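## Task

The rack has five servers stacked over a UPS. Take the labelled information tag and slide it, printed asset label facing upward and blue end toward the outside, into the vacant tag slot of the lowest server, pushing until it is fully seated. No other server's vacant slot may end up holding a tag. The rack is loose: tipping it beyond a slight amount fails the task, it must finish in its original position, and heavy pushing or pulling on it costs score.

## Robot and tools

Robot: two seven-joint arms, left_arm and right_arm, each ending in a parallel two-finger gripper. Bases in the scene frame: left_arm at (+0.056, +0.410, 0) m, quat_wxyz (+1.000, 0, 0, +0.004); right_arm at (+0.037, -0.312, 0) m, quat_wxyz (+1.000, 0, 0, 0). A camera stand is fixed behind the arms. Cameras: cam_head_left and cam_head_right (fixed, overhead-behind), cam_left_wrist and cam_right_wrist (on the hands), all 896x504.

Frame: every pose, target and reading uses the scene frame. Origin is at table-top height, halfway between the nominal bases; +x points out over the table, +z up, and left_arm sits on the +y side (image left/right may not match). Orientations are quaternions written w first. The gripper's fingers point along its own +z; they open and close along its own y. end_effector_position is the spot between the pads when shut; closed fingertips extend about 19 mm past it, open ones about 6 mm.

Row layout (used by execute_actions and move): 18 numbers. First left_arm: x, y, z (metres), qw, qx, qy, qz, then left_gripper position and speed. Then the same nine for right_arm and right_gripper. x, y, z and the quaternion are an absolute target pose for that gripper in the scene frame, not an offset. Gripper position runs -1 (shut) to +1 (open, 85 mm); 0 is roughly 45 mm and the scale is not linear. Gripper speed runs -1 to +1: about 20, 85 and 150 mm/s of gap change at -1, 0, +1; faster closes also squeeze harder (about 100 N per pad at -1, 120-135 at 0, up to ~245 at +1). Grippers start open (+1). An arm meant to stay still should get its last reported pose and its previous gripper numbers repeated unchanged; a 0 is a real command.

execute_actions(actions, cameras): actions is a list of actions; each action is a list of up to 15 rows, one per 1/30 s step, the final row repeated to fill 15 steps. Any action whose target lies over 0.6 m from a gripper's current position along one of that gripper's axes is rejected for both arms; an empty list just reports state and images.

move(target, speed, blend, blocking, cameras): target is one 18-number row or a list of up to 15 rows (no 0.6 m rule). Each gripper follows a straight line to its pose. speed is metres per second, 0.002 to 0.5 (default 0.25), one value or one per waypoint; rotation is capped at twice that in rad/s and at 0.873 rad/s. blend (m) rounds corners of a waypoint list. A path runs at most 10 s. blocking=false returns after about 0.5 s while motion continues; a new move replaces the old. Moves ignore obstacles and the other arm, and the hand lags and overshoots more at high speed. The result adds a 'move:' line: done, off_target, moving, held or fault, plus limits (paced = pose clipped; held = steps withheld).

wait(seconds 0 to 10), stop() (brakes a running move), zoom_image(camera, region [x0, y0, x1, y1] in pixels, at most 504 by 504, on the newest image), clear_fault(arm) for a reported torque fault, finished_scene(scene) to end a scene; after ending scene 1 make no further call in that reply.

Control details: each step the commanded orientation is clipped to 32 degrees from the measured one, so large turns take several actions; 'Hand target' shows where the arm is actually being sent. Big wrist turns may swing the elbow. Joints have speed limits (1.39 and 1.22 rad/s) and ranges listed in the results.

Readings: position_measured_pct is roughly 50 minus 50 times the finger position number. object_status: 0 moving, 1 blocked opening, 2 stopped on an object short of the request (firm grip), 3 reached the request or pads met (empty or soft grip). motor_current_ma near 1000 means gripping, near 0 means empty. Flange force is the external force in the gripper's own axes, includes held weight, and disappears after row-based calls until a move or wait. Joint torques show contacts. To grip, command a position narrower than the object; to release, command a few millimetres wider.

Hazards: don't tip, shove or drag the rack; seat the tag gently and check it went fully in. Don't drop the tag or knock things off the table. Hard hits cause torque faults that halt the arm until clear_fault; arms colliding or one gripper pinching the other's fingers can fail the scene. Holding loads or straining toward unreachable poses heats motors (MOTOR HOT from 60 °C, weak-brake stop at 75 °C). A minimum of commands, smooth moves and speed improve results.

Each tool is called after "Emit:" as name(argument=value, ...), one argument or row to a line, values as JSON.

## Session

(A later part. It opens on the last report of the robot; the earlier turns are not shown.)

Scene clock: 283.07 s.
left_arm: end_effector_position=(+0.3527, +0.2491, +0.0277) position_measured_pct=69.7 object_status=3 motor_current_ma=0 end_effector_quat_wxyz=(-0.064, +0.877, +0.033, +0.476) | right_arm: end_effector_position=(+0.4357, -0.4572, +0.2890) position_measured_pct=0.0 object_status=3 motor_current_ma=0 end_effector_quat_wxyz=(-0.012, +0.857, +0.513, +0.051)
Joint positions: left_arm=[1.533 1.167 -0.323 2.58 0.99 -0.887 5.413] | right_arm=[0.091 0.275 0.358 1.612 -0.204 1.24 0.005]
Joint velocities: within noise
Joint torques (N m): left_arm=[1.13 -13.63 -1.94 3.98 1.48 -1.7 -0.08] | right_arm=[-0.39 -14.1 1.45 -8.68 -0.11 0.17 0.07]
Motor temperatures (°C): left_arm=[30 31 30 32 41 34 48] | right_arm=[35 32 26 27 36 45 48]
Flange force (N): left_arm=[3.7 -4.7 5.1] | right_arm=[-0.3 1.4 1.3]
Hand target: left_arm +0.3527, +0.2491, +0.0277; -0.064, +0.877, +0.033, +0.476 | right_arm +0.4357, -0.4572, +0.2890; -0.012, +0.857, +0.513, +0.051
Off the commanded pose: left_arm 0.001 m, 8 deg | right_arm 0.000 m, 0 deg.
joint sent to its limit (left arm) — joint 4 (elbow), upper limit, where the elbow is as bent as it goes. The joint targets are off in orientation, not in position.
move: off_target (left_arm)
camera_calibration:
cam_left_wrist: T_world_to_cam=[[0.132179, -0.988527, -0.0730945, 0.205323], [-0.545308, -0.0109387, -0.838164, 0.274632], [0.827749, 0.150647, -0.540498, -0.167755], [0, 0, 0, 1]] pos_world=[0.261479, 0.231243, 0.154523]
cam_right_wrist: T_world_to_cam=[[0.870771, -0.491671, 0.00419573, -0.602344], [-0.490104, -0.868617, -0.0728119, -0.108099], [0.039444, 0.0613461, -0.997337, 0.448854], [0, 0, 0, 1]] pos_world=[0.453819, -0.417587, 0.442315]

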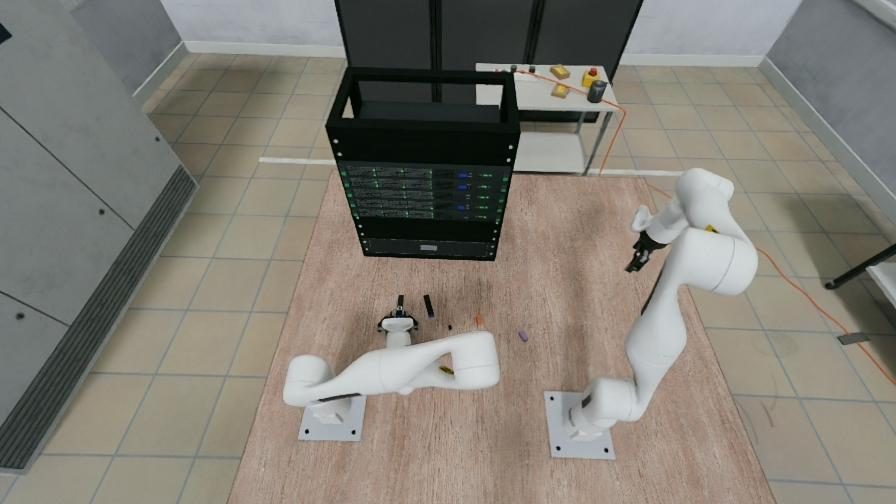

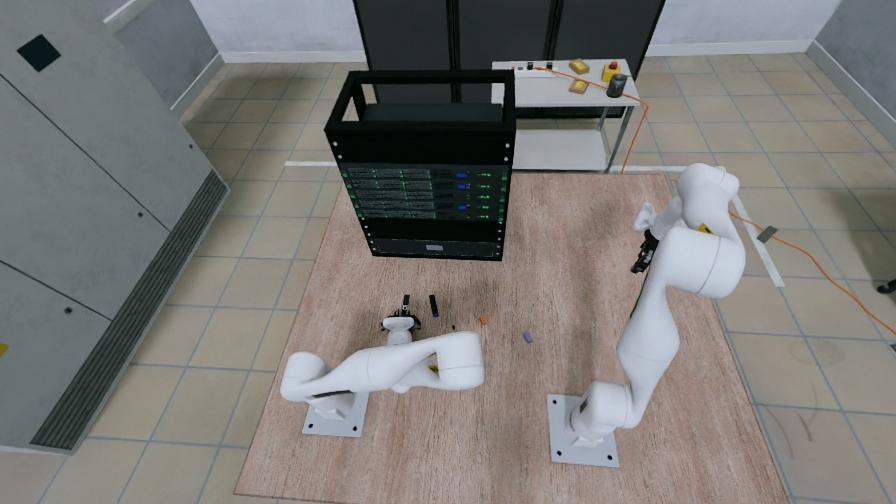

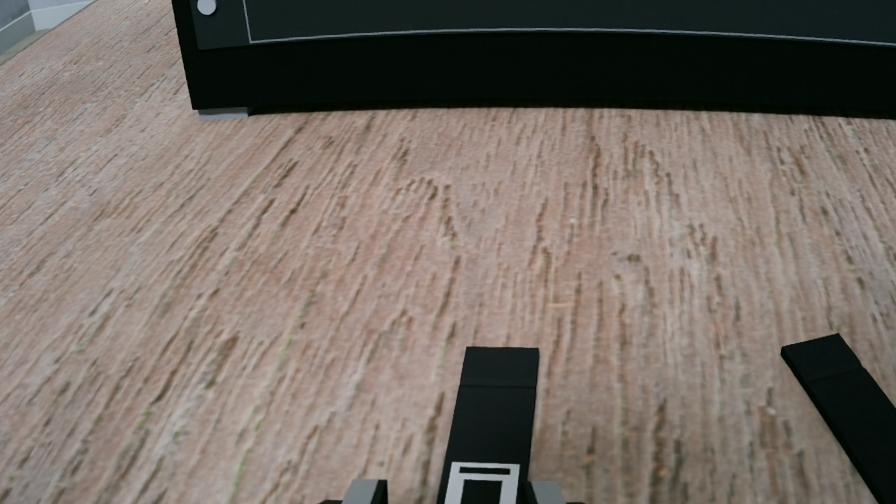

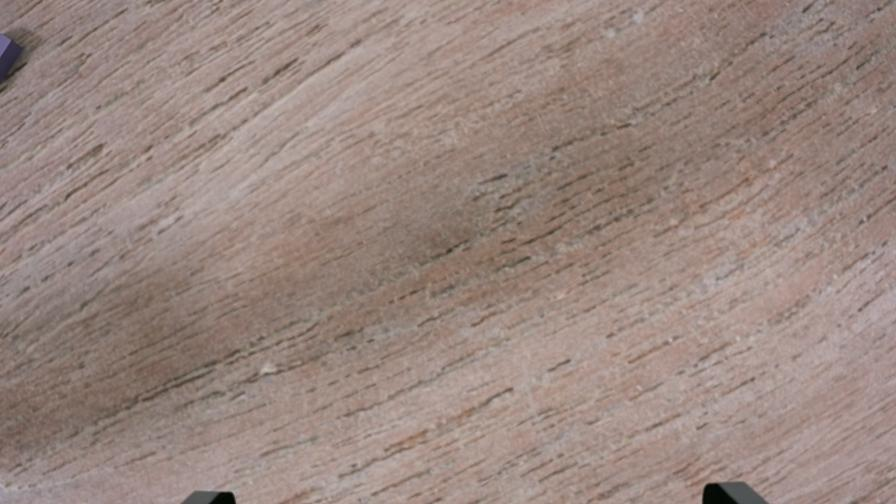

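Emit:
move(
  target=[
    [0.33,0.26,0.12,0,1,0,0,-0.4,-1,0.4357,-0.4572,0.2890,-0.012,0.857,0.513,0.051,1,1],
    [0.2,0.72,0.35,0,1,0,0,-0.4,-1,0.35,-0.2,0.25,0,0.8870,0,0.4617,-0.4,0],
  ],
  speed=[0.15,0.25],
  cameras=["cam_head_left"],
)

Scene clock: 304.03 s.
left_arm: end_effector_position=(+0.2000, +0.7200, +0.3500) position_measured_pct=69.7 object_status=3 motor_current_ma=0 end_effector_quat_wxyz=(+0.000, +1.000, +0.000, +0.000) | right_arm: end_effector_position=(+0.3503, -0.1994, +0.2507) position_measured_pct=69.7 object_status=3 motor_current_ma=0 end_effector_quat_wxyz=(+0.024, +0.903, -0.013, +0.429)
Joint positions: left_arm=[0.929 -0.403 -1.61 1.608 -0.403 1.521 4.041] | right_arm=[0.767 -0.609 -1.267 2.581 -0.886 0.034 -1.393]
Joint velocities: within noise
Joint torques (N m): left_arm=[1.11 7.59 4.62 -9.42 0.12 -0.04 -0.11] | right_arm=[-0.46 3.79 3.9 -6.95 0.26 -2.1 0.09]
Motor temperatures (°C): left_arm=[30 31 30 32 41 34 48] | right_arm=[35 32 26 27 36 45 48]
Flange force (N): left_arm=[-3.9 3.4 3.3] | right_arm=no reading
Hand target: left_arm +0.2000, +0.7200, +0.3500; +0.000, +1.000, +0.000, +0.000 | right_arm +0.3503, -0.1994, +0.2507; +0.024, +0.903, -0.013, +0.429
Off the commanded pose: left_arm 0.000 m, 0 deg | right_arm 0.001 m, 5 deg.
joint sent to its limit (right arm) — joint 4 (elbow), upper limit, where the elbow is as bent as it goes. The joint targets are off in orientation, not in position.
move: off_target (right_arm); target 2's new numbers were sent with right_arm's hand 0.001 m and 5 deg from that target
Images, in order (width x height): cam_head_left 896x504.

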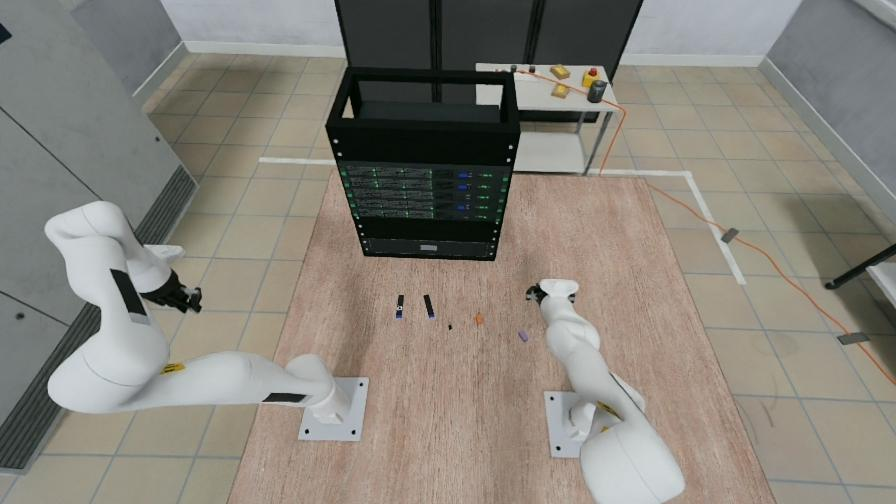

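Emit:
move(
  target=[
    [0.2,0.72,0.35,0,1,0,0,-0.4,-1,0.33,0.22,0.15,0,0.8870,0,0.4617,-0.4,0],
    [0.2,0.72,0.35,0,1,0,0,-0.4,-1,0.33,0.25,0.06,0,0.8870,0,0.4617,-0.4,0],
  ],
  speed=[0.25,0.15],
  cameras=["cam_right_wrist","cam_head_right"],
)

Scene clock: 314.77 s.
left_arm: end_effector_position=(+0.2000, +0.7200, +0.3500) position_measured_pct=69.7 object_status=3 motor_current_ma=0 end_effector_quat_wxyz=(+0.000, +1.000, +0.000, +0.000) | right_arm: end_effector_position=(+0.3300, +0.2500, +0.0600) position_measured_pct=69.7 object_status=3 motor_current_ma=0 end_effector_quat_wxyz=(+0.000, +0.887, +0.000, +0.462)
Joint positions: left_arm=[0.929 -0.403 -1.61 1.608 -0.403 1.521 4.041] | right_arm=[1.084 -1.689 -1.578 1.38 -0.939 0.856 -2.548]
Joint velocities: within noise
Joint torques (N m): left_arm=[1.1 7.6 4.62 -9.43 0.17 -0.03 -0.1] | right_arm=[-0.46 20.97 11.21 0.89 1.78 -1.16 0.05]
Motor temperatures (°C): left_arm=[30 31 30 32 41 34 48] | right_arm=[34 32 26 27 36 45 48]
Flange force (N): left_arm=[-3.8 3.3 3.3] | right_arm=[0.1 1.9 1.3]
Hand target: left_arm +0.2000, +0.7200, +0.3500; +0.000, +1.000, +0.000, +0.000 | right_arm +0.3300, +0.2500, +0.0600; +0.000, +0.887, +0.000, +0.462
Off the commanded pose: left_arm 0.000 m, 0 deg | right_arm 0.000 m, 0 deg.
move: done
camera_calibration:
cam_right_wrist: T_world_to_cam=[[0.0075668, -0.999409, -0.0335299, 0.252482], [-0.596115, 0.0224132, -0.802586, 0.293711], [0.802863, 0.0260607, -0.595593, -0.0859217], [0, 0, 0, 1]] pos_world=[0.242158, 0.247989, 0.19302]
Images, in order (width x height): cam_head_right 896x504, cam_right_wrist 896x504.

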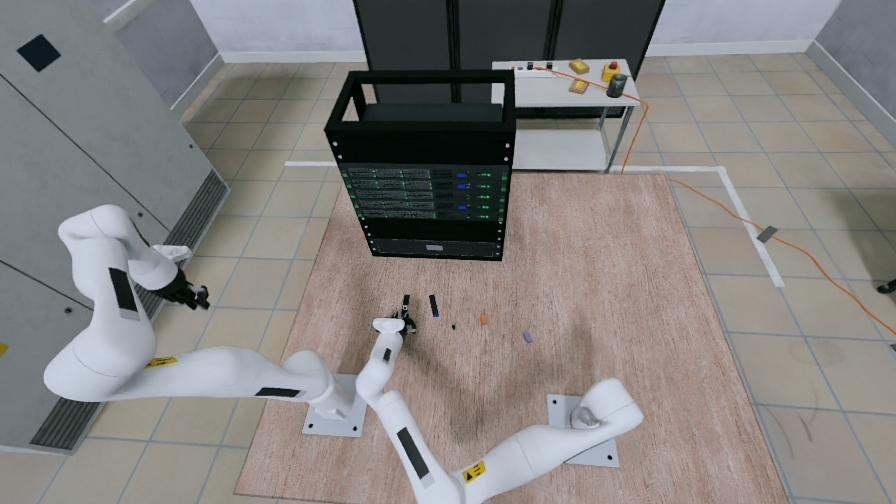

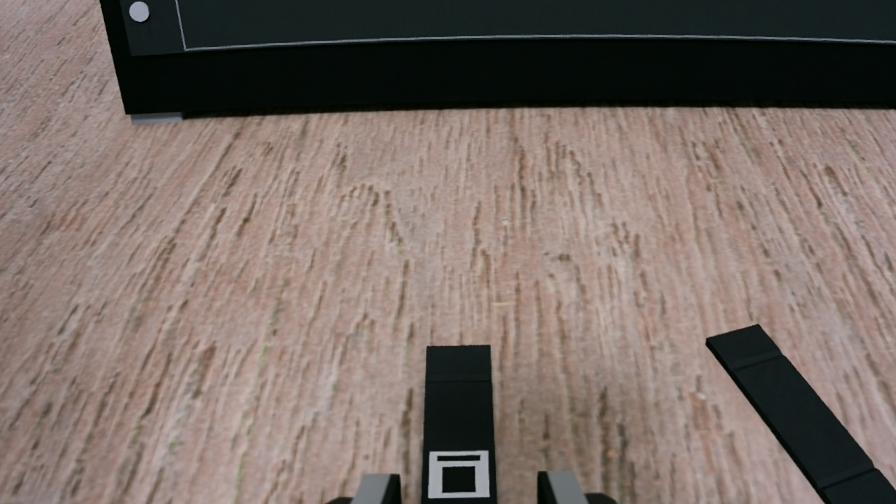

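Emit:
move(
  target=[0.2,0.72,0.35,0,1,0,0,-0.4,-1,0.345,0.252,0.028,0,0.8870,0,0.4617,-0.4,0],
  speed=0.1,
  cameras=["cam_right_wrist"],
)

Emit:
zoom_image(
  camera="cam_right_wrist",
  region=[250, 254, 650, 504],
)

Scene clock: 322.13 s.
left_arm: end_effector_position=(+0.2000, +0.7200, +0.3500) position_measured_pct=69.7 object_status=3 motor_current_ma=0 end_effector_quat_wxyz=(+0.000, +1.000, +0.000, +0.000) | right_arm: end_effector_position=(+0.3450, +0.2520, +0.0279) position_measured_pct=69.7 object_status=3 motor_current_ma=0 end_effector_quat_wxyz=(+0.000, +0.887, +0.000, +0.462)
Joint positions: left_arm=[0.929 -0.403 -1.61 1.608 -0.403 1.521 4.041] | right_arm=[1.117 -1.738 -1.603 1.351 -0.964 0.822 -2.572]
Joint velocities: within noise
Joint torques (N m): left_arm=[1.05 7.58 4.58 -9.4 0.15 -0.05 -0.1] | right_arm=[-0.45 21.22 11.13 1.27 1.73 -1.07 0.07]
Motor temperatures (°C): left_arm=[30 31 30 32 41 34 48] | right_arm=[34 32 26 27 36 45 48]
Flange force (N): left_arm=[-3.7 3.3 3.2] | right_arm=[0.0 2.5 1.2]
Hand target: left_arm +0.2000, +0.7200, +0.3500; +0.000, +1.000, +0.000, +0.000 | right_arm +0.3450, +0.2520, +0.0280; +0.000, +0.887, +0.000, +0.462
Off the commanded pose: left_arm 0.000 m, 0 deg | right_arm 0.000 m, 0 deg.
move: done
camera_calibration:
cam_right_wrist: T_world_to_cam=[[0.00746808, -0.999416, -0.0333304, 0.253187], [-0.595998, 0.0223156, -0.802675, 0.276856], [0.802951, 0.0258593, -0.595484, -0.117122], [0, 0, 0, 1]] pos_world=[0.257158, 0.249889, 0.16092]
Images, in order (width x height): cam_right_wrist 896x504.

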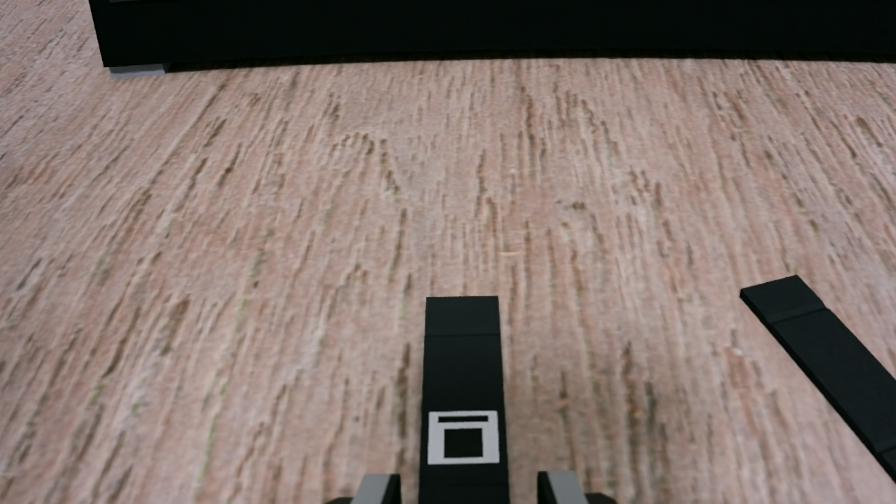

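Scaled by 1.260 from the camera's 896x504 image, which has a finer 1280x720 frame.

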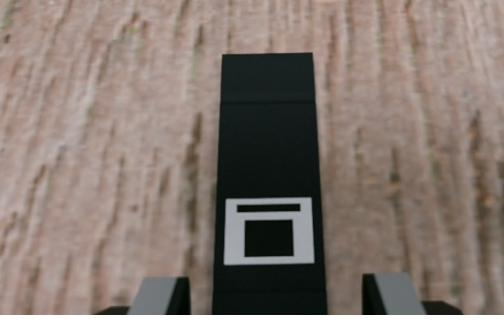

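Emit:
move(
  target=[0.2,0.72,0.35,0,1,0,0,-0.4,-1,0.357,0.253,0.024,0,0.8870,0,0.4617,-0.4,0],
  speed=0.03,
  cameras=["cam_right_wrist"],
)

Scene clock: 331.90 s.
left_arm: end_effector_position=(+0.2000, +0.7200, +0.3500) position_measured_pct=69.7 object_status=3 motor_current_ma=0 end_effector_quat_wxyz=(+0.000, +1.000, +0.000, +0.000) | right_arm: end_effector_position=(+0.3570, +0.2530, +0.0240) position_measured_pct=69.7 object_status=3 motor_current_ma=0 end_effector_quat_wxyz=(+0.000, +0.887, +0.000, +0.462)
Joint positions: left_arm=[0.929 -0.403 -1.61 1.608 -0.403 1.521 4.041] | right_arm=[1.142 -1.742 -1.607 1.338 -0.97 0.807 -2.566]
Joint velocities: within noise
Joint torques (N m): left_arm=[1.07 7.55 4.59 -9.4 0.14 -0.07 -0.1] | right_arm=[-0.48 21.31 11.06 1.4 1.73 -1.09 0.09]
Motor temperatures (°C): left_arm=[30 31 30 32 41 34 48] | right_arm=[34 32 26 27 36 45 48]
Flange force (N): left_arm=[-3.7 3.3 3.1] | right_arm=[0.0 2.0 1.2]
Hand target: left_arm +0.2000, +0.7200, +0.3500; +0.000, +1.000, +0.000, +0.000 | right_arm +0.3570, +0.2530, +0.0240; +0.000, +0.887, +0.000, +0.462
Off the commanded pose: left_arm 0.000 m, 0 deg | right_arm 0.000 m, 0 deg.
move: done
camera_calibration:
cam_right_wrist: T_world_to_cam=[[0.00749321, -0.999412, -0.0334712, 0.25408], [-0.595936, 0.0224157, -0.802719, 0.280818], [0.802997, 0.0259616, -0.595417, -0.129156], [0, 0, 0, 1]] pos_world=[0.269158, 0.250989, 0.15702]
Images, in order (width x height): cam_right_wrist 896x504.

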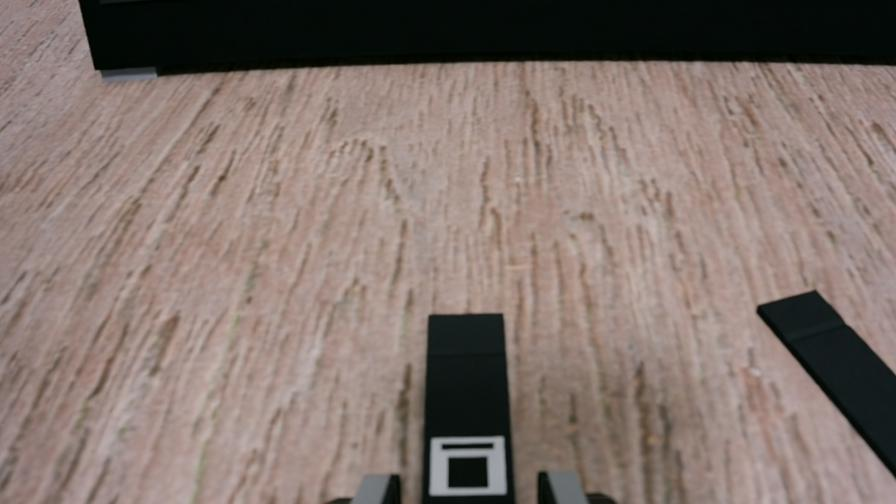

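Emit:
move(
  target=[0.2,0.72,0.35,0,1,0,0,-0.4,-1,0.357,0.253,0.0228,0,0.8870,0,0.4617,-0.4,0],
  speed=0.01,
  cameras=[],
)

Scene clock: 341.83 s.
left_arm: end_effector_position=(+0.2000, +0.7200, +0.3500) position_measured_pct=69.7 object_status=3 motor_current_ma=0 end_effector_quat_wxyz=(+0.000, +1.000, +0.000, +0.000) | right_arm: end_effector_position=(+0.3570, +0.2530, +0.0228) position_measured_pct=69.7 object_status=3 motor_current_ma=0 end_effector_quat_wxyz=(+0.000, +0.887, +0.000, +0.462)
Joint positions: left_arm=[0.929 -0.403 -1.61 1.608 -0.403 1.521 4.041] | right_arm=[1.142 -1.744 -1.608 1.337 -0.97 0.807 -2.567]
Joint velocities: within noise
Joint torques (N m): left_arm=[1.06 7.61 4.59 -9.42 0.13 -0.04 -0.11] | right_arm=[-0.46 21.32 11.06 1.37 1.71 -1.09 0.09]
Motor temperatures (°C): left_arm=[30 31 30 32 40 34 48] | right_arm=[34 33 26 27 36 45 48]
Flange force (N): left_arm=[-3.7 3.3 3.3] | right_arm=[0.0 2.3 1.1]
Hand target: left_arm +0.2000, +0.7200, +0.3500; +0.000, +1.000, +0.000, +0.000 | right_arm +0.3570, +0.2530, +0.0228; +0.000, +0.887, +0.000, +0.462
Off the commanded pose: left_arm 0.000 m, 0 deg | right_arm 0.000 m, 0 deg.
move: done
No camera images: "cameras" was empty.

Emit:
move(
  target=[0.2,0.72,0.35,0,1,0,0,-0.4,-1,0.357,0.253,0.0218,0,0.8870,0,0.4617,-0.4,0],
  speed=0.01,
  cameras=[],
)

Scene clock: 350.00 s.
left_arm: end_effector_position=(+0.2000, +0.7200, +0.3500) position_measured_pct=69.7 object_status=3 motor_current_ma=0 end_effector_quat_wxyz=(+0.000, +1.000, +0.000, +0.000) | right_arm: end_effector_position=(+0.3570, +0.2530, +0.0218) position_measured_pct=69.7 object_status=3 motor_current_ma=0 end_effector_quat_wxyz=(+0.000, +0.887, +0.000, +0.462)
Joint positions: left_arm=[0.929 -0.403 -1.61 1.608 -0.403 1.521 4.041] | right_arm=[1.143 -1.746 -1.608 1.337 -0.971 0.806 -2.568]
Joint velocities: within noise
Joint torques (N m): left_arm=[1.09 7.61 4.68 -9.4 0.14 0 -0.12] | right_arm=[-0.47 21.26 11.07 1.4 1.73 -1.12 0.07]
Motor temperatures (°C): left_arm=[30 30 30 32 40 34 48] | right_arm=[34 33 26 27 36 45 48]
Flange force (N): left_arm=[-3.6 3.1 3.4] | right_arm=[0.1 2.2 1.0]
Hand target: left_arm +0.2000, +0.7200, +0.3500; +0.000, +1.000, +0.000, +0.000 | right_arm +0.3570, +0.2530, +0.0218; +0.000, +0.887, +0.000, +0.462
Off the commanded pose: left_arm 0.000 m, 0 deg | right_arm 0.000 m, 0 deg.
move: done
No camera images: "cameras" was empty.

Emit:
move(
  target=[0.2,0.72,0.35,0,1,0,0,-0.4,-1,0.357,0.253,0.0208,0,0.8870,0,0.4617,-0.4,0],
  speed=0.01,
  cameras=["cam_right_wrist"],
)

Emit:
zoom_image(
  camera="cam_right_wrist",
  region=[350, 404, 590, 504],
)

Scene clock: 356.17 s.
left_arm: end_effector_position=(+0.2000, +0.7200, +0.3500) position_measured_pct=69.7 object_status=3 motor_current_ma=0 end_effector_quat_wxyz=(+0.000, +1.000, +0.000, +0.000) | right_arm: end_effector_position=(+0.3570, +0.2530, +0.0208) position_measured_pct=69.7 object_status=3 motor_current_ma=0 end_effector_quat_wxyz=(+0.000, +0.887, +0.000, +0.462)
Joint positions: left_arm=[0.929 -0.403 -1.61 1.608 -0.403 1.521 4.041] | right_arm=[1.143 -1.747 -1.609 1.336 -0.972 0.806 -2.57]
Joint velocities: within noise
Joint torques (N m): left_arm=[1.09 7.54 4.59 -9.42 0.15 -0.03 -0.1] | right_arm=[-0.46 21.29 11.1 1.43 1.71 -1.09 0.08]
Motor temperatures (°C): left_arm=[30 30 30 32 40 34 48] | right_arm=[34 33 26 27 36 45 48]
Flange force (N): left_arm=[-3.8 3.5 3.3] | right_arm=[0.1 2.2 1.1]
Hand target: left_arm +0.2000, +0.7200, +0.3500; +0.000, +1.000, +0.000, +0.000 | right_arm +0.3570, +0.2530, +0.0208; +0.000, +0.887, +0.000, +0.462
Off the commanded pose: left_arm 0.000 m, 0 deg | right_arm 0.000 m, 0 deg.
move: done
camera_calibration:
cam_right_wrist: T_world_to_cam=[[0.00755202, -0.999414, -0.0333904, 0.253946], [-0.595935, 0.0223158, -0.802722, 0.278274], [0.802997, 0.0259607, -0.595418, -0.131062], [0, 0, 0, 1]] pos_world=[0.269158, 0.250989, 0.15382]
Images, in order (width x height): cam_right_wrist 896x504.

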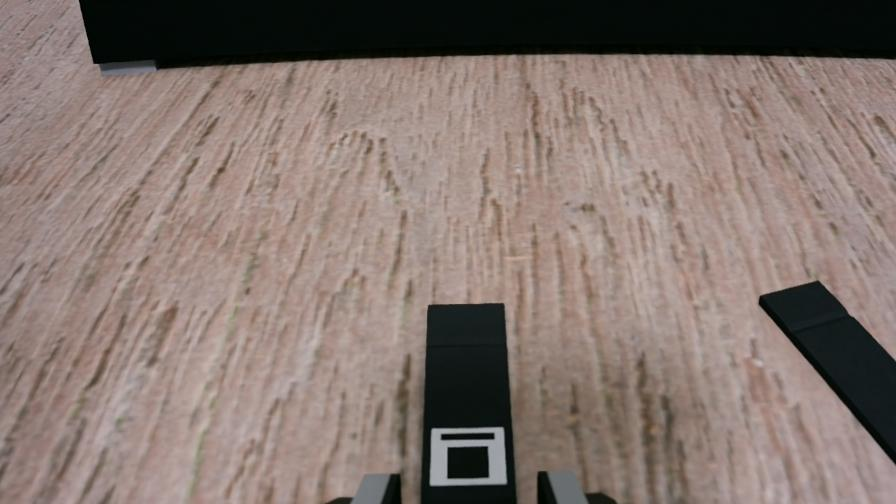

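Scaled by 2.100 from the camera's 896x504 image, which has a finer 1280x720 frame.

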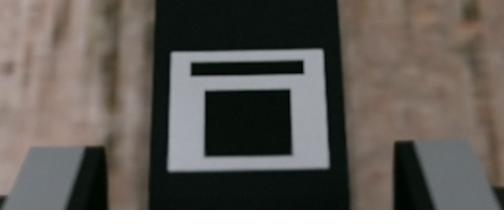

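Emit:
move(
  target=[0.2,0.72,0.35,0,1,0,0,-0.4,-1,0.357,0.253,0.0200,0,0.8870,0,0.4617,-0.4,0],
  speed=0.01,
  cameras=[],
)

Scene clock: 361.03 s.
left_arm: end_effector_position=(+0.2000, +0.7200, +0.3500) position_measured_pct=69.7 object_status=3 motor_current_ma=0 end_effector_quat_wxyz=(+0.000, +1.000, +0.000, +0.000) | right_arm: end_effector_position=(+0.3570, +0.2530, +0.0200) position_measured_pct=69.7 object_status=3 motor_current_ma=0 end_effector_quat_wxyz=(+0.000, +0.887, +0.000, +0.462)
Joint positions: left_arm=[0.929 -0.403 -1.61 1.608 -0.403 1.521 4.041] | right_arm=[1.143 -1.749 -1.609 1.336 -0.972 0.805 -2.571]
Joint velocities: within noise
Joint torques (N m): left_arm=[1.06 7.59 4.61 -9.43 0.15 -0.03 -0.13] | right_arm=[-0.43 21.29 11.08 1.41 1.71 -1.11 0.03]
Motor temperatures (°C): left_arm=[30 30 30 32 40 34 48] | right_arm=[34 33 26 27 36 45 48]
Flange force (N): left_arm=[-3.6 3.3 3.3] | right_arm=[0.1 2.4 1.0]
Hand target: left_arm +0.2000, +0.7200, +0.3500; +0.000, +1.000, +0.000, +0.000 | right_arm +0.3570, +0.2530, +0.0200; +0.000, +0.887, +0.000, +0.462
Off the commanded pose: left_arm 0.000 m, 0 deg | right_arm 0.000 m, 0 deg.
move: done
No camera images: "cameras" was empty.

Emit:
move(
  target=[0.2,0.72,0.35,0,1,0,0,-0.4,-1,0.357,0.253,0.0192,0,0.8870,0,0.4617,-0.4,0],
  speed=0.01,
  cameras=[],
)

Scene clock: 364.93 s.
left_arm: end_effector_position=(+0.2000, +0.7200, +0.3500) position_measured_pct=69.7 object_status=3 motor_current_ma=0 end_effector_quat_wxyz=(+0.000, +1.000, +0.000, +0.000) | right_arm: end_effector_position=(+0.3570, +0.2530, +0.0192) position_measured_pct=69.7 object_status=3 motor_current_ma=0 end_effector_quat_wxyz=(+0.000, +0.887, +0.000, +0.462)
Joint positions: left_arm=[0.929 -0.403 -1.61 1.608 -0.403 1.521 4.041] | right_arm=[1.143 -1.75 -1.61 1.335 -0.972 0.805 -2.572]
Joint velocities: within noise
Joint torques (N m): left_arm=[1.13 7.6 4.59 -9.42 0.15 -0.03 -0.11] | right_arm=[0.44 18.14 7.38 0.22 0.34 -0.76 0]
Motor temperatures (°C): left_arm=[30 30 30 32 40 34 48] | right_arm=[34 33 26 27 36 45 48]
Flange force (N): left_arm=[-4.0 3.5 3.3] | right_arm=[5.8 4.5 -6.2]
Hand target: left_arm +0.2000, +0.7200, +0.3500; +0.000, +1.000, +0.000, +0.000 | right_arm +0.3570, +0.2530, +0.0192; +0.000, +0.887, +0.000, +0.462
Off the commanded pose: left_arm 0.000 m, 0 deg | right_arm 0.000 m, 0 deg.
move: done
No camera images: "cameras" was empty.

Emit:
move(
  target=[
    [0.2,0.72,0.35,0,1,0,0,-0.4,-1,0.357,0.253,0.0198,0,0.8870,0,0.4617,-0.4,-1],
    [0.2,0.72,0.35,0,1,0,0,-0.4,-1,0.357,0.253,0.0198,0,0.8870,0,0.4617,-0.7,-1],
  ],
  speed=0.01,
  cameras=["cam_right_wrist"],
)

Emit:
wait(
  seconds=0.5,
  cameras=[],
)

Scene clock: 375.27 s.
left_arm: end_effector_position=(+0.2000, +0.7200, +0.3500) position_measured_pct=69.7 object_status=3 motor_current_ma=0 end_effector_quat_wxyz=(+0.000, +1.000, +0.000, +0.000) | right_arm: end_effector_position=(+0.3570, +0.2530, +0.0198) position_measured_pct=81.4 object_status=0 motor_current_ma=1000 end_effector_quat_wxyz=(+0.000, +0.887, +0.000, +0.462)
Joint positions: left_arm=[0.929 -0.403 -1.61 1.608 -0.403 1.521 4.041] | right_arm=[1.143 -1.749 -1.609 1.335 -0.972 0.805 -2.571]
Joint velocities: within noise
Joint torques (N m): left_arm=[1.11 7.59 4.63 -9.4 0.14 -0.03 -0.11] | right_arm=[-0.12 19.22 8.5 0.8 0.8 -0.63 0.05]
Motor temperatures (°C): left_arm=[30 30 30 32 40 34 48] | right_arm=[34 33 26 27 36 45 48]
Flange force (N): left_arm=[-3.8 3.3 3.3] | right_arm=[4.1 2.9 -2.9]
Hand target: left_arm +0.2000, +0.7200, +0.3500; +0.000, +1.000, +0.000, +0.000 | right_arm +0.3570, +0.2530, +0.0198; +0.000, +0.887, +0.000, +0.462
Off the commanded pose: left_arm 0.000 m, 0 deg | right_arm 0.000 m, 0 deg.
move: done
camera_calibration:
cam_right_wrist: T_world_to_cam=[[0.00749321, -0.999412, -0.0334712, 0.25394], [-0.595936, 0.0224157, -0.802719, 0.277446], [0.802997, 0.0259616, -0.595417, -0.131657], [0, 0, 0, 1]] pos_world=[0.269158, 0.250989, 0.15282]
Images, in order (width x height): cam_right_wrist 896x504.

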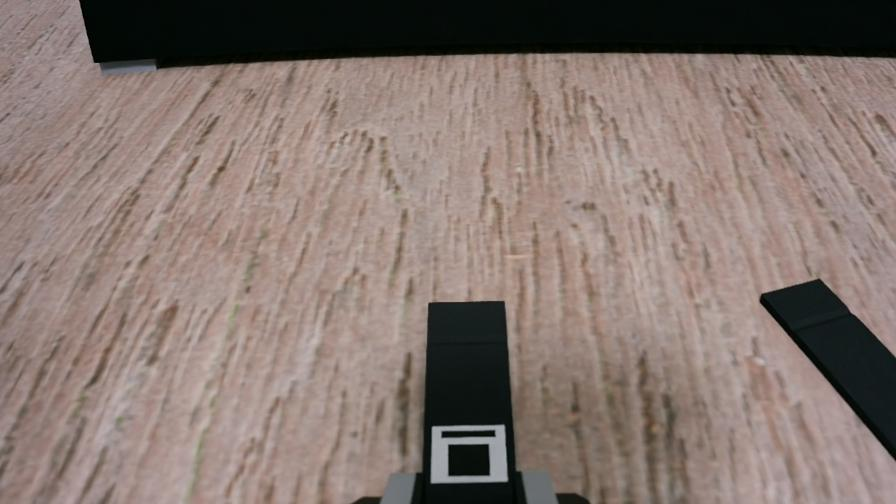

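Scene clock: 375.77 s.
left_arm: end_effector_position=(+0.2000, +0.7200, +0.3500) position_measured_pct=69.7 object_status=3 motor_current_ma=0 end_effector_quat_wxyz=(+0.000, +1.000, +0.000, +0.000) | right_arm: end_effector_position=(+0.3570, +0.2530, +0.0198) position_measured_pct=81.4 object_status=2 motor_current_ma=1000 end_effector_quat_wxyz=(+0.000, +0.887, +0.000, +0.462)
Joint positions: left_arm=[0.929 -0.403 -1.61 1.608 -0.403 1.521 4.041] | right_arm=[1.143 -1.749 -1.609 1.335 -0.972 0.805 -2.571]
Joint velocities: within noise
Joint torques (N m): left_arm=[1.11 7.57 4.57 -9.41 0.14 -0.03 -0.13] | right_arm=[-0.17 19.22 8.54 0.81 0.82 -0.6 0.06]
Motor temperatures (°C): left_arm=[30 30 30 32 40 34 48] | right_arm=[34 33 26 27 36 45 48]
Flange force (N): left_arm=[-4.0 3.6 3.2] | right_arm=[4.1 2.9 -2.8]
Hand target: left_arm +0.2000, +0.7200, +0.3500; +0.000, +1.000, +0.000, +0.000 | right_arm +0.3570, +0.2530, +0.0198; +0.000, +0.887, +0.000, +0.462
Tool commands: left_gripper/position=-0.4 left_gripper/speed=-1.0 right_gripper/position=-0.7 right_gripper/speed=-1.0
Off the commanded pose: left_arm 0.000 m, 0 deg | right_arm 0.000 m, 0 deg.
wait: 0.50 s; at rest by 0.17 s
No camera images: "cameras" was empty.

Emit:
move(
  target=[
    [0.2,0.72,0.35,0,1,0,0,-0.4,-1,0.357,0.24,0.06,0,0.8870,0,0.4617,-0.7,-1],
    [0.2,0.72,0.35,0,1,0,0,-0.4,-1,0.42,0.06,0.30,0,0.7071,0,0.7071,-0.7,-1],
  ],
  speed=[0.1,0.2],
)

Scene clock: 396.83 s.
left_arm: end_effector_position=(+0.2000, +0.7200, +0.3500) position_measured_pct=69.7 object_status=3 motor_current_ma=0 end_effector_quat_wxyz=(+0.000, +1.000, +0.000, +0.000) | right_arm: end_effector_position=(+0.4200, +0.0600, +0.3000) position_measured_pct=81.4 object_status=2 motor_current_ma=1000 end_effector_quat_wxyz=(+0.000, +0.707, +0.000, +0.707)
Joint positions: left_arm=[0.929 -0.403 -1.61 1.608 -0.403 1.521 4.041] | right_arm=[0.998 -1.65 -1.484 2.068 -0.971 0.141 -2.195]
Joint velocities: within noise
Joint torques (N m): left_arm=[1.08 7.57 4.62 -9.47 0.14 -0.03 -0.12] | right_arm=[-0.44 14.54 10.68 -0.11 0.49 -2.2 0.07]
Motor temperatures (°C): left_arm=[30 30 30 32 40 34 48] | right_arm=[34 33 26 27 36 45 48]
Flange force (N): left_arm=[-3.8 3.5 3.4] | right_arm=[-1.1 2.8 2.0]
Hand target: left_arm +0.2000, +0.7200, +0.3500; +0.000, +1.000, +0.000, +0.000 | right_arm +0.4200, +0.0600, +0.3000; +0.000, +0.707, +0.000, +0.707
Off the commanded pose: left_arm 0.000 m, 0 deg | right_arm 0.000 m, 0 deg.
move: done
camera_calibration:
cam_left_wrist: T_world_to_cam=[[0.0141648, -0.999869, -0.00778576, 0.723523], [-0.999898, -0.0141789, 0.00175121, 0.265931], [-0.00186138, 0.00776016, -0.999968, 0.491522], [0, 0, 0, 1]] pos_world=[0.25657, 0.723385, 0.496674]
cam_right_wrist: T_world_to_cam=[[0.0252391, -0.999416, -0.023017, 0.05935], [-0.0276938, 0.0223165, -0.999367, 0.364529], [0.999298, 0.0258606, -0.0271144, -0.263297], [0, 0, 0, 1]] pos_world=[0.271709, 0.0579893, 0.358525]

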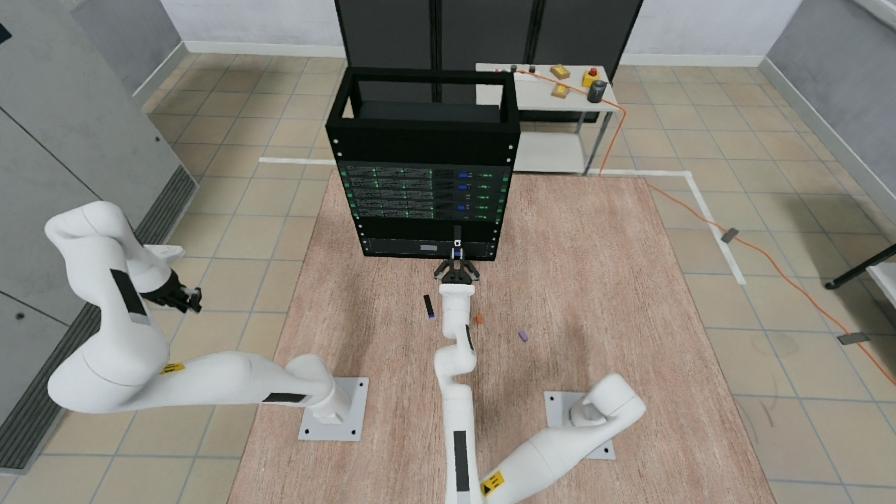

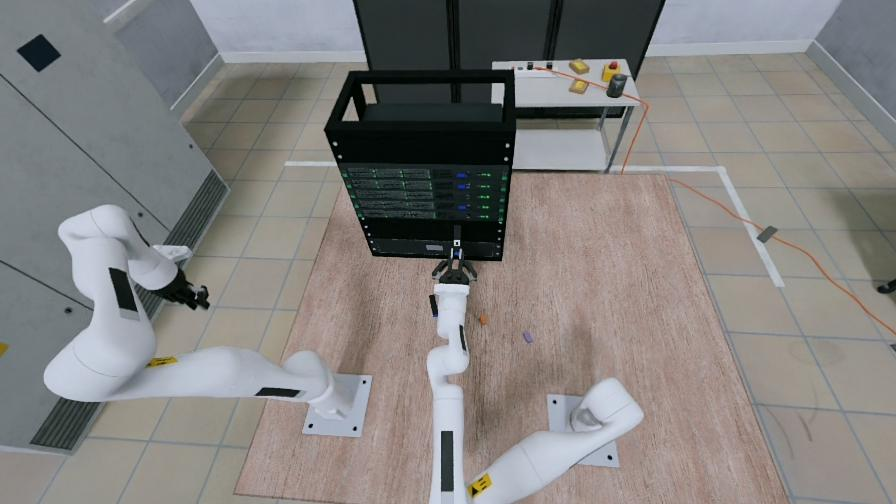

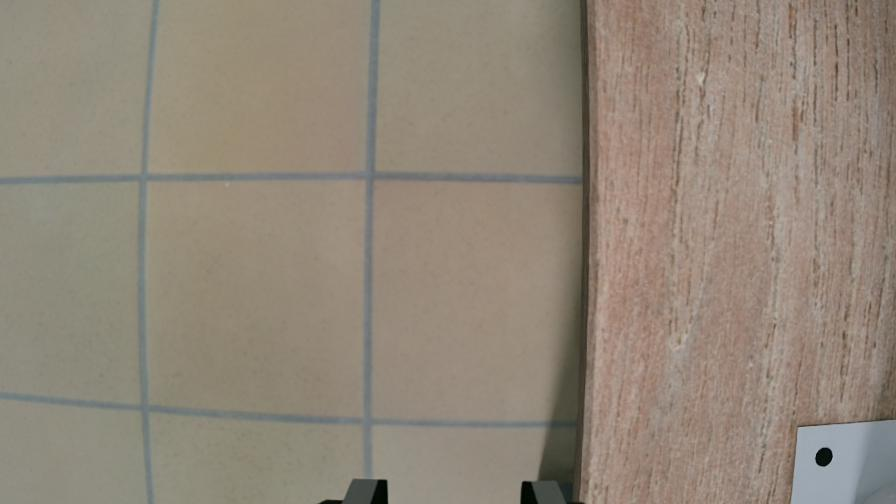

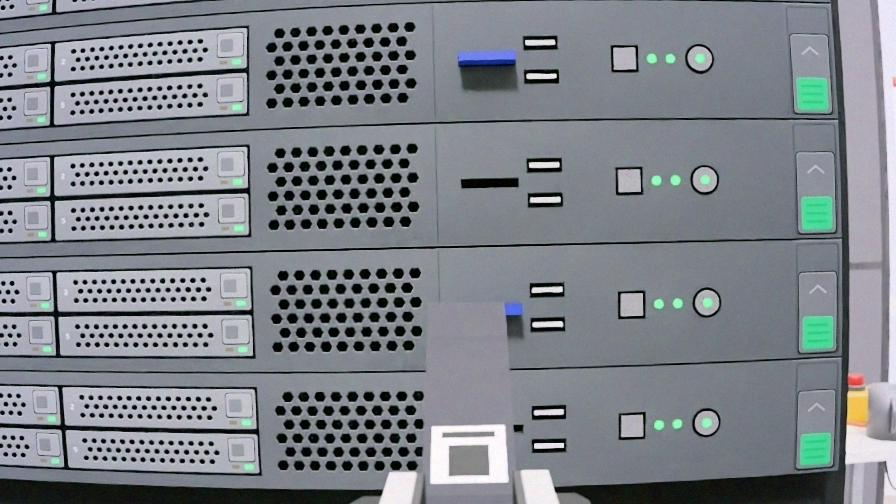

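Emit:
move(
  target=[0.2,0.72,0.35,0,1,0,0,-0.4,-1,0.42,0.05,0.26,0.887,0,0.4617,0,-0.7,-1],
  speed=0.25,
)

Scene clock: 432.07 s.
left_arm: end_effector_position=(+0.2000, +0.7200, +0.3500) position_measured_pct=69.7 object_status=3 motor_current_ma=0 end_effector_quat_wxyz=(+0.000, +1.000, +0.000, +0.000) | right_arm: end_effector_position=(+0.4197, +0.0505, +0.2638) position_measured_pct=81.4 object_status=2 motor_current_ma=1000 end_effector_quat_wxyz=(+0.884, +0.011, +0.468, +0.006)
Joint positions: left_arm=[0.929 -0.403 -1.61 1.608 -0.403 1.521 4.041] | right_arm=[1.067 -2.152 -1.684 1.881 0.662 0.551 -1.21]
Joint velocities: within noise
Joint torques (N m): left_arm=[1.11 7.56 4.57 -9.43 0.15 -0.02 -0.08] | right_arm=[-22.31 -56.73 7.26 5.54 0.71 2.61 0.05]
Motor temperatures (°C): left_arm=[30 30 30 32 40 34 48] | right_arm=[34 33 26 27 36 45 48]
Flange force (N): left_arm=[-4.1 3.6 3.3] | right_arm=[-58.9 136.3 40.8]
Hand target: left_arm +0.2000, +0.7200, +0.3500; +0.000, +1.000, +0.000, +0.000 | right_arm +0.4201, +0.0500, +0.2600; +0.887, +0.000, +0.462, +0.000
Off the commanded pose: left_arm 0.000 m, 0 deg | right_arm 0.004 m, 2 deg.
TORQUE WARNING: the torque sensor of joint 2 (shoulder) of the right arm reached its warning level (56.7 N m). A warning alone does not stop the arm.
move: off_target (right_arm)
camera_calibration:
cam_left_wrist: T_world_to_cam=[[0.0141648, -0.999869, -0.00778576, 0.723523], [-0.999898, -0.0141789, 0.00175121, 0.265931], [-0.00186138, 0.00776016, -0.999968, 0.491522], [0, 0, 0, 1]] pos_world=[0.25657, 0.723385, 0.496674]
cam_right_wrist: T_world_to_cam=[[0.00862354, 0.998254, 0.0584311, -0.0664424], [-0.584613, -0.0423737, 0.810205, 0.0882869], [0.811266, -0.0411464, 0.583227, -0.34247], [0, 0, 0, 1]] pos_world=[0.330021, 0.055976, 0.13209]

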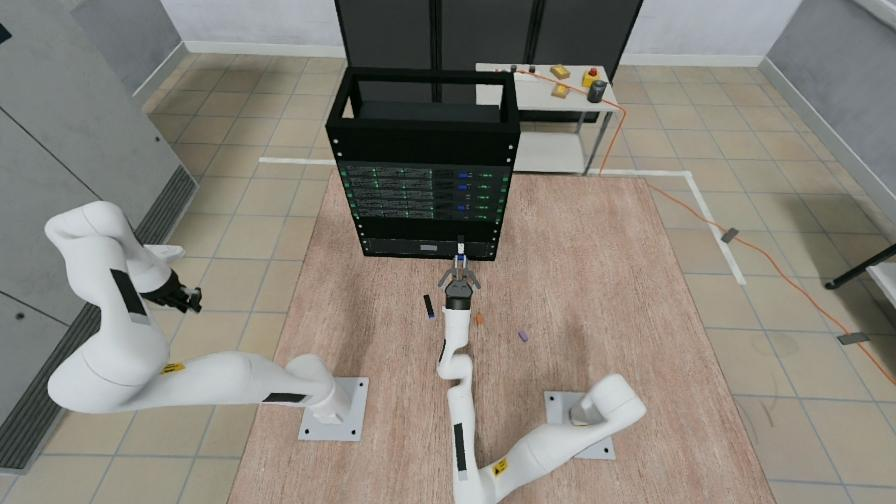

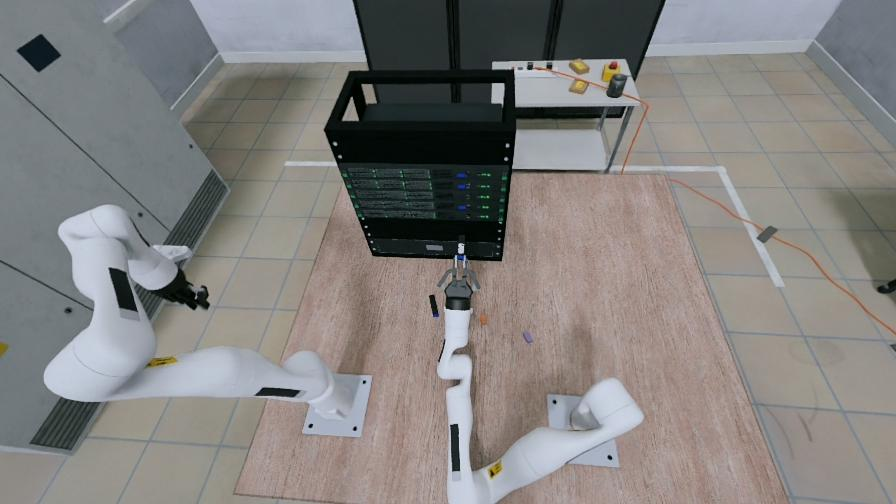

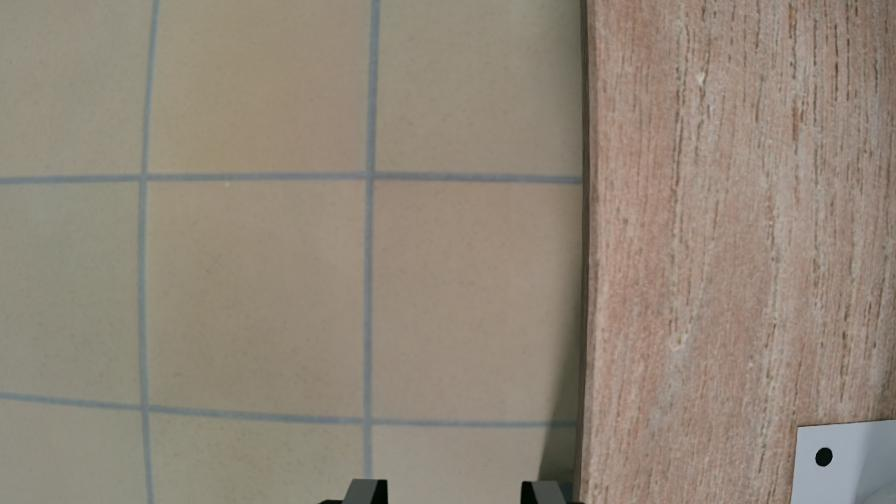

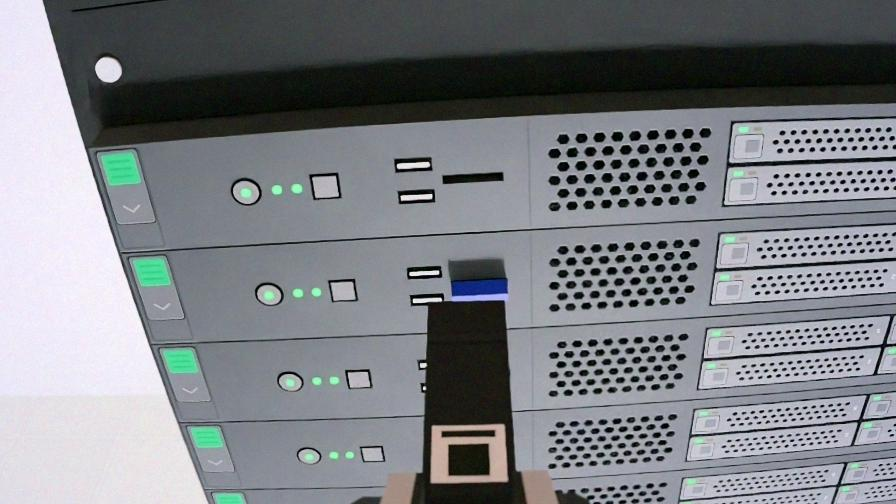

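Emit:
move(
  target=[
    [0.2,0.72,0.35,0,1,0,0,-0.4,-1,0.42,0.05,0.32,0.887,0,0.4617,0,-0.7,-1],
    [0.2,0.72,0.35,0,1,0,0,-0.4,-1,0.42,-0.1,0.65,0.887,0,0.4617,0,-0.7,-1],
  ],
  speed=0.2,
  cameras=["cam_head_left","cam_head_right"],
)

Scene clock: 470.37 s.
left_arm: end_effector_position=(+0.2000, +0.7200, +0.3500) position_measured_pct=69.7 object_status=3 motor_current_ma=0 end_effector_quat_wxyz=(+0.000, +1.000, +0.000, +0.000) | right_arm: end_effector_position=(+0.4200, -0.1000, +0.6500) position_measured_pct=81.4 object_status=2 motor_current_ma=1000 end_effector_quat_wxyz=(+0.887, +0.000, +0.462, +0.000)
Joint positions: left_arm=[0.929 -0.403 -1.61 1.608 -0.403 1.521 4.041] | right_arm=[1.786 -1.694 -0.463 2.309 0.592 -0.945 -0.653]
Joint velocities: within noise
Joint torques (N m): left_arm=[1.09 7.54 4.62 -9.39 0.16 -0.05 -0.12] | right_arm=[-0.46 15.47 5.38 -4.19 -1.42 1.77 0.06]
Motor temperatures (°C): left_arm=[30 30 30 32 40 34 48] | right_arm=[35 38 26 27 36 45 48]
Flange force (N): left_arm=[-3.7 3.3 3.2] | right_arm=[1.9 -2.5 0.8]
Hand target: left_arm +0.2000, +0.7200, +0.3500; +0.000, +1.000, +0.000, +0.000 | right_arm +0.4200, -0.1000, +0.6500; +0.887, +0.000, +0.462, +0.000
Off the commanded pose: left_arm 0.000 m, 0 deg | right_arm 0.000 m, 0 deg.
TORQUE WARNING: the torque sensor of joint 2 (shoulder) of the right arm reached its warning level (56.7 N m). A warning alone does not stop the arm.
move: done
Images, in order (width x height): cam_head_left 896x504, cam_head_right 896x504.

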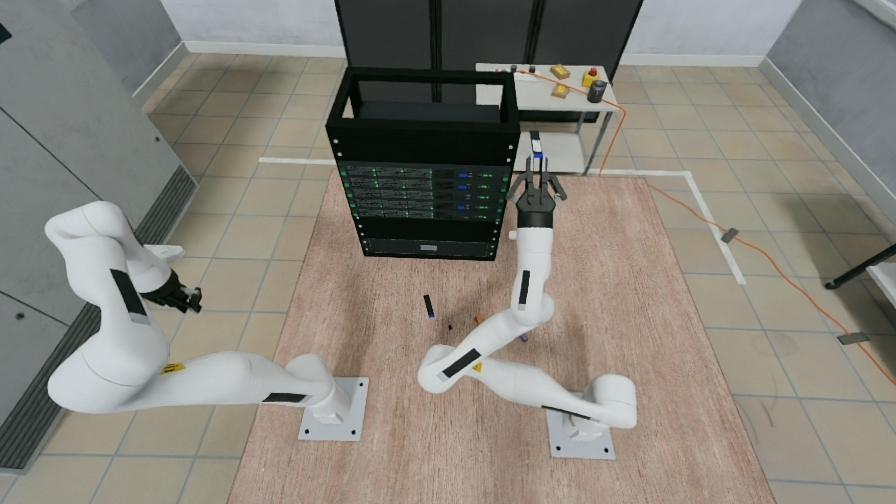

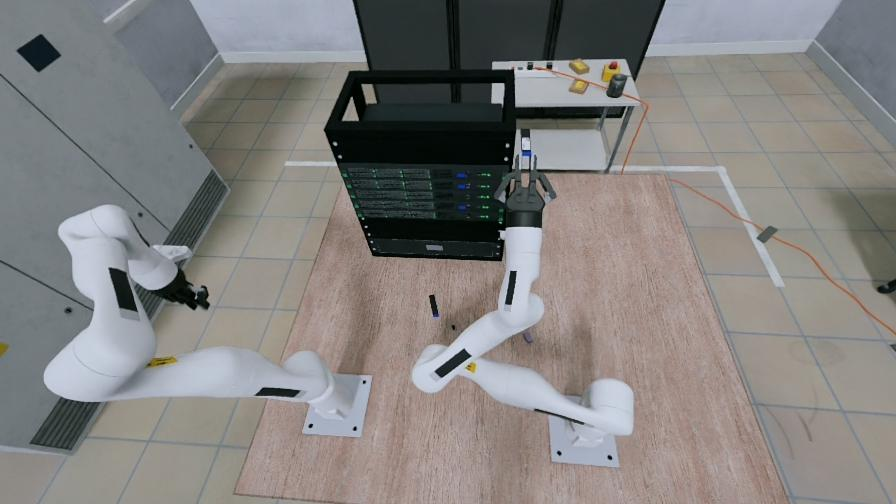

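Emit:
zoom_image(
  camera="cam_head_left",
  region=[490, 110, 590, 210],
)

Emit:
move(
  target=[0.2,0.72,0.35,0,1,0,0,-0.4,-1,0.3,-0.25,0.85,0.887,0,0.4617,0,-0.7,-1],
  speed=0.2,
  cameras=["cam_head_left"],
)

Scaled by 5.040.

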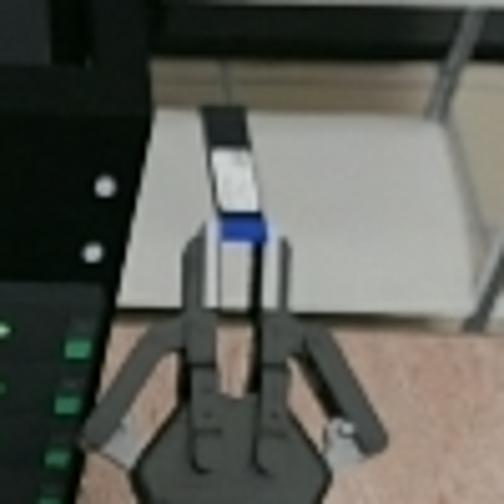

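Scene clock: 479.57 s.
left_arm: end_effector_position=(+0.2000, +0.7200, +0.3500) position_measured_pct=69.7 object_status=3 motor_current_ma=0 end_effector_quat_wxyz=(+0.000, +1.000, +0.000, +0.000) | right_arm: end_effector_position=(+0.3000, -0.2500, +0.8500) position_measured_pct=81.4 object_status=2 motor_current_ma=1000 end_effector_quat_wxyz=(+0.887, +0.000, +0.462, +0.000)
Joint positions: left_arm=[0.929 -0.403 -1.61 1.608 -0.403 1.521 4.041] | right_arm=[1.645 -0.95 -0.103 2.053 0.927 -1.29 -0.375]
Joint velocities: within noise
Joint torques (N m): left_arm=[1.08 7.57 4.62 -9.41 0.13 -0.03 -0.1] | right_arm=[-0.48 8.37 2.83 -8.06 -2.04 1.2 0.1]
Motor temperatures (°C): left_arm=[30 30 30 32 40 34 48] | right_arm=[35 37 26 27 36 45 48]
Flange force (N): left_arm=[-3.7 3.3 3.3] | right_arm=[1.6 -1.2 2.0]
Hand target: left_arm +0.2000, +0.7200, +0.3500; +0.000, +1.000, +0.000, +0.000 | right_arm +0.3000, -0.2500, +0.8500; +0.887, +0.000, +0.462, +0.000
Off the commanded pose: left_arm 0.000 m, 0 deg | right_arm 0.000 m, 0 deg.
move: done
Images, in order (width x height): cam_head_left 896x504.

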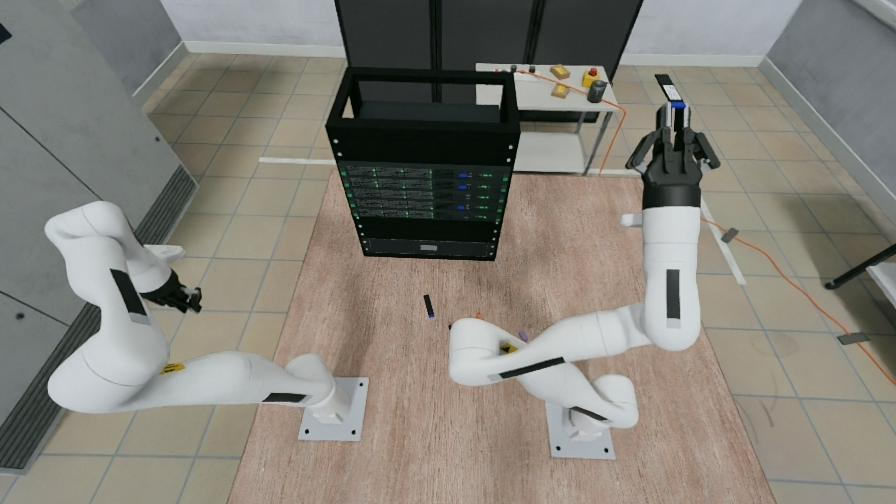

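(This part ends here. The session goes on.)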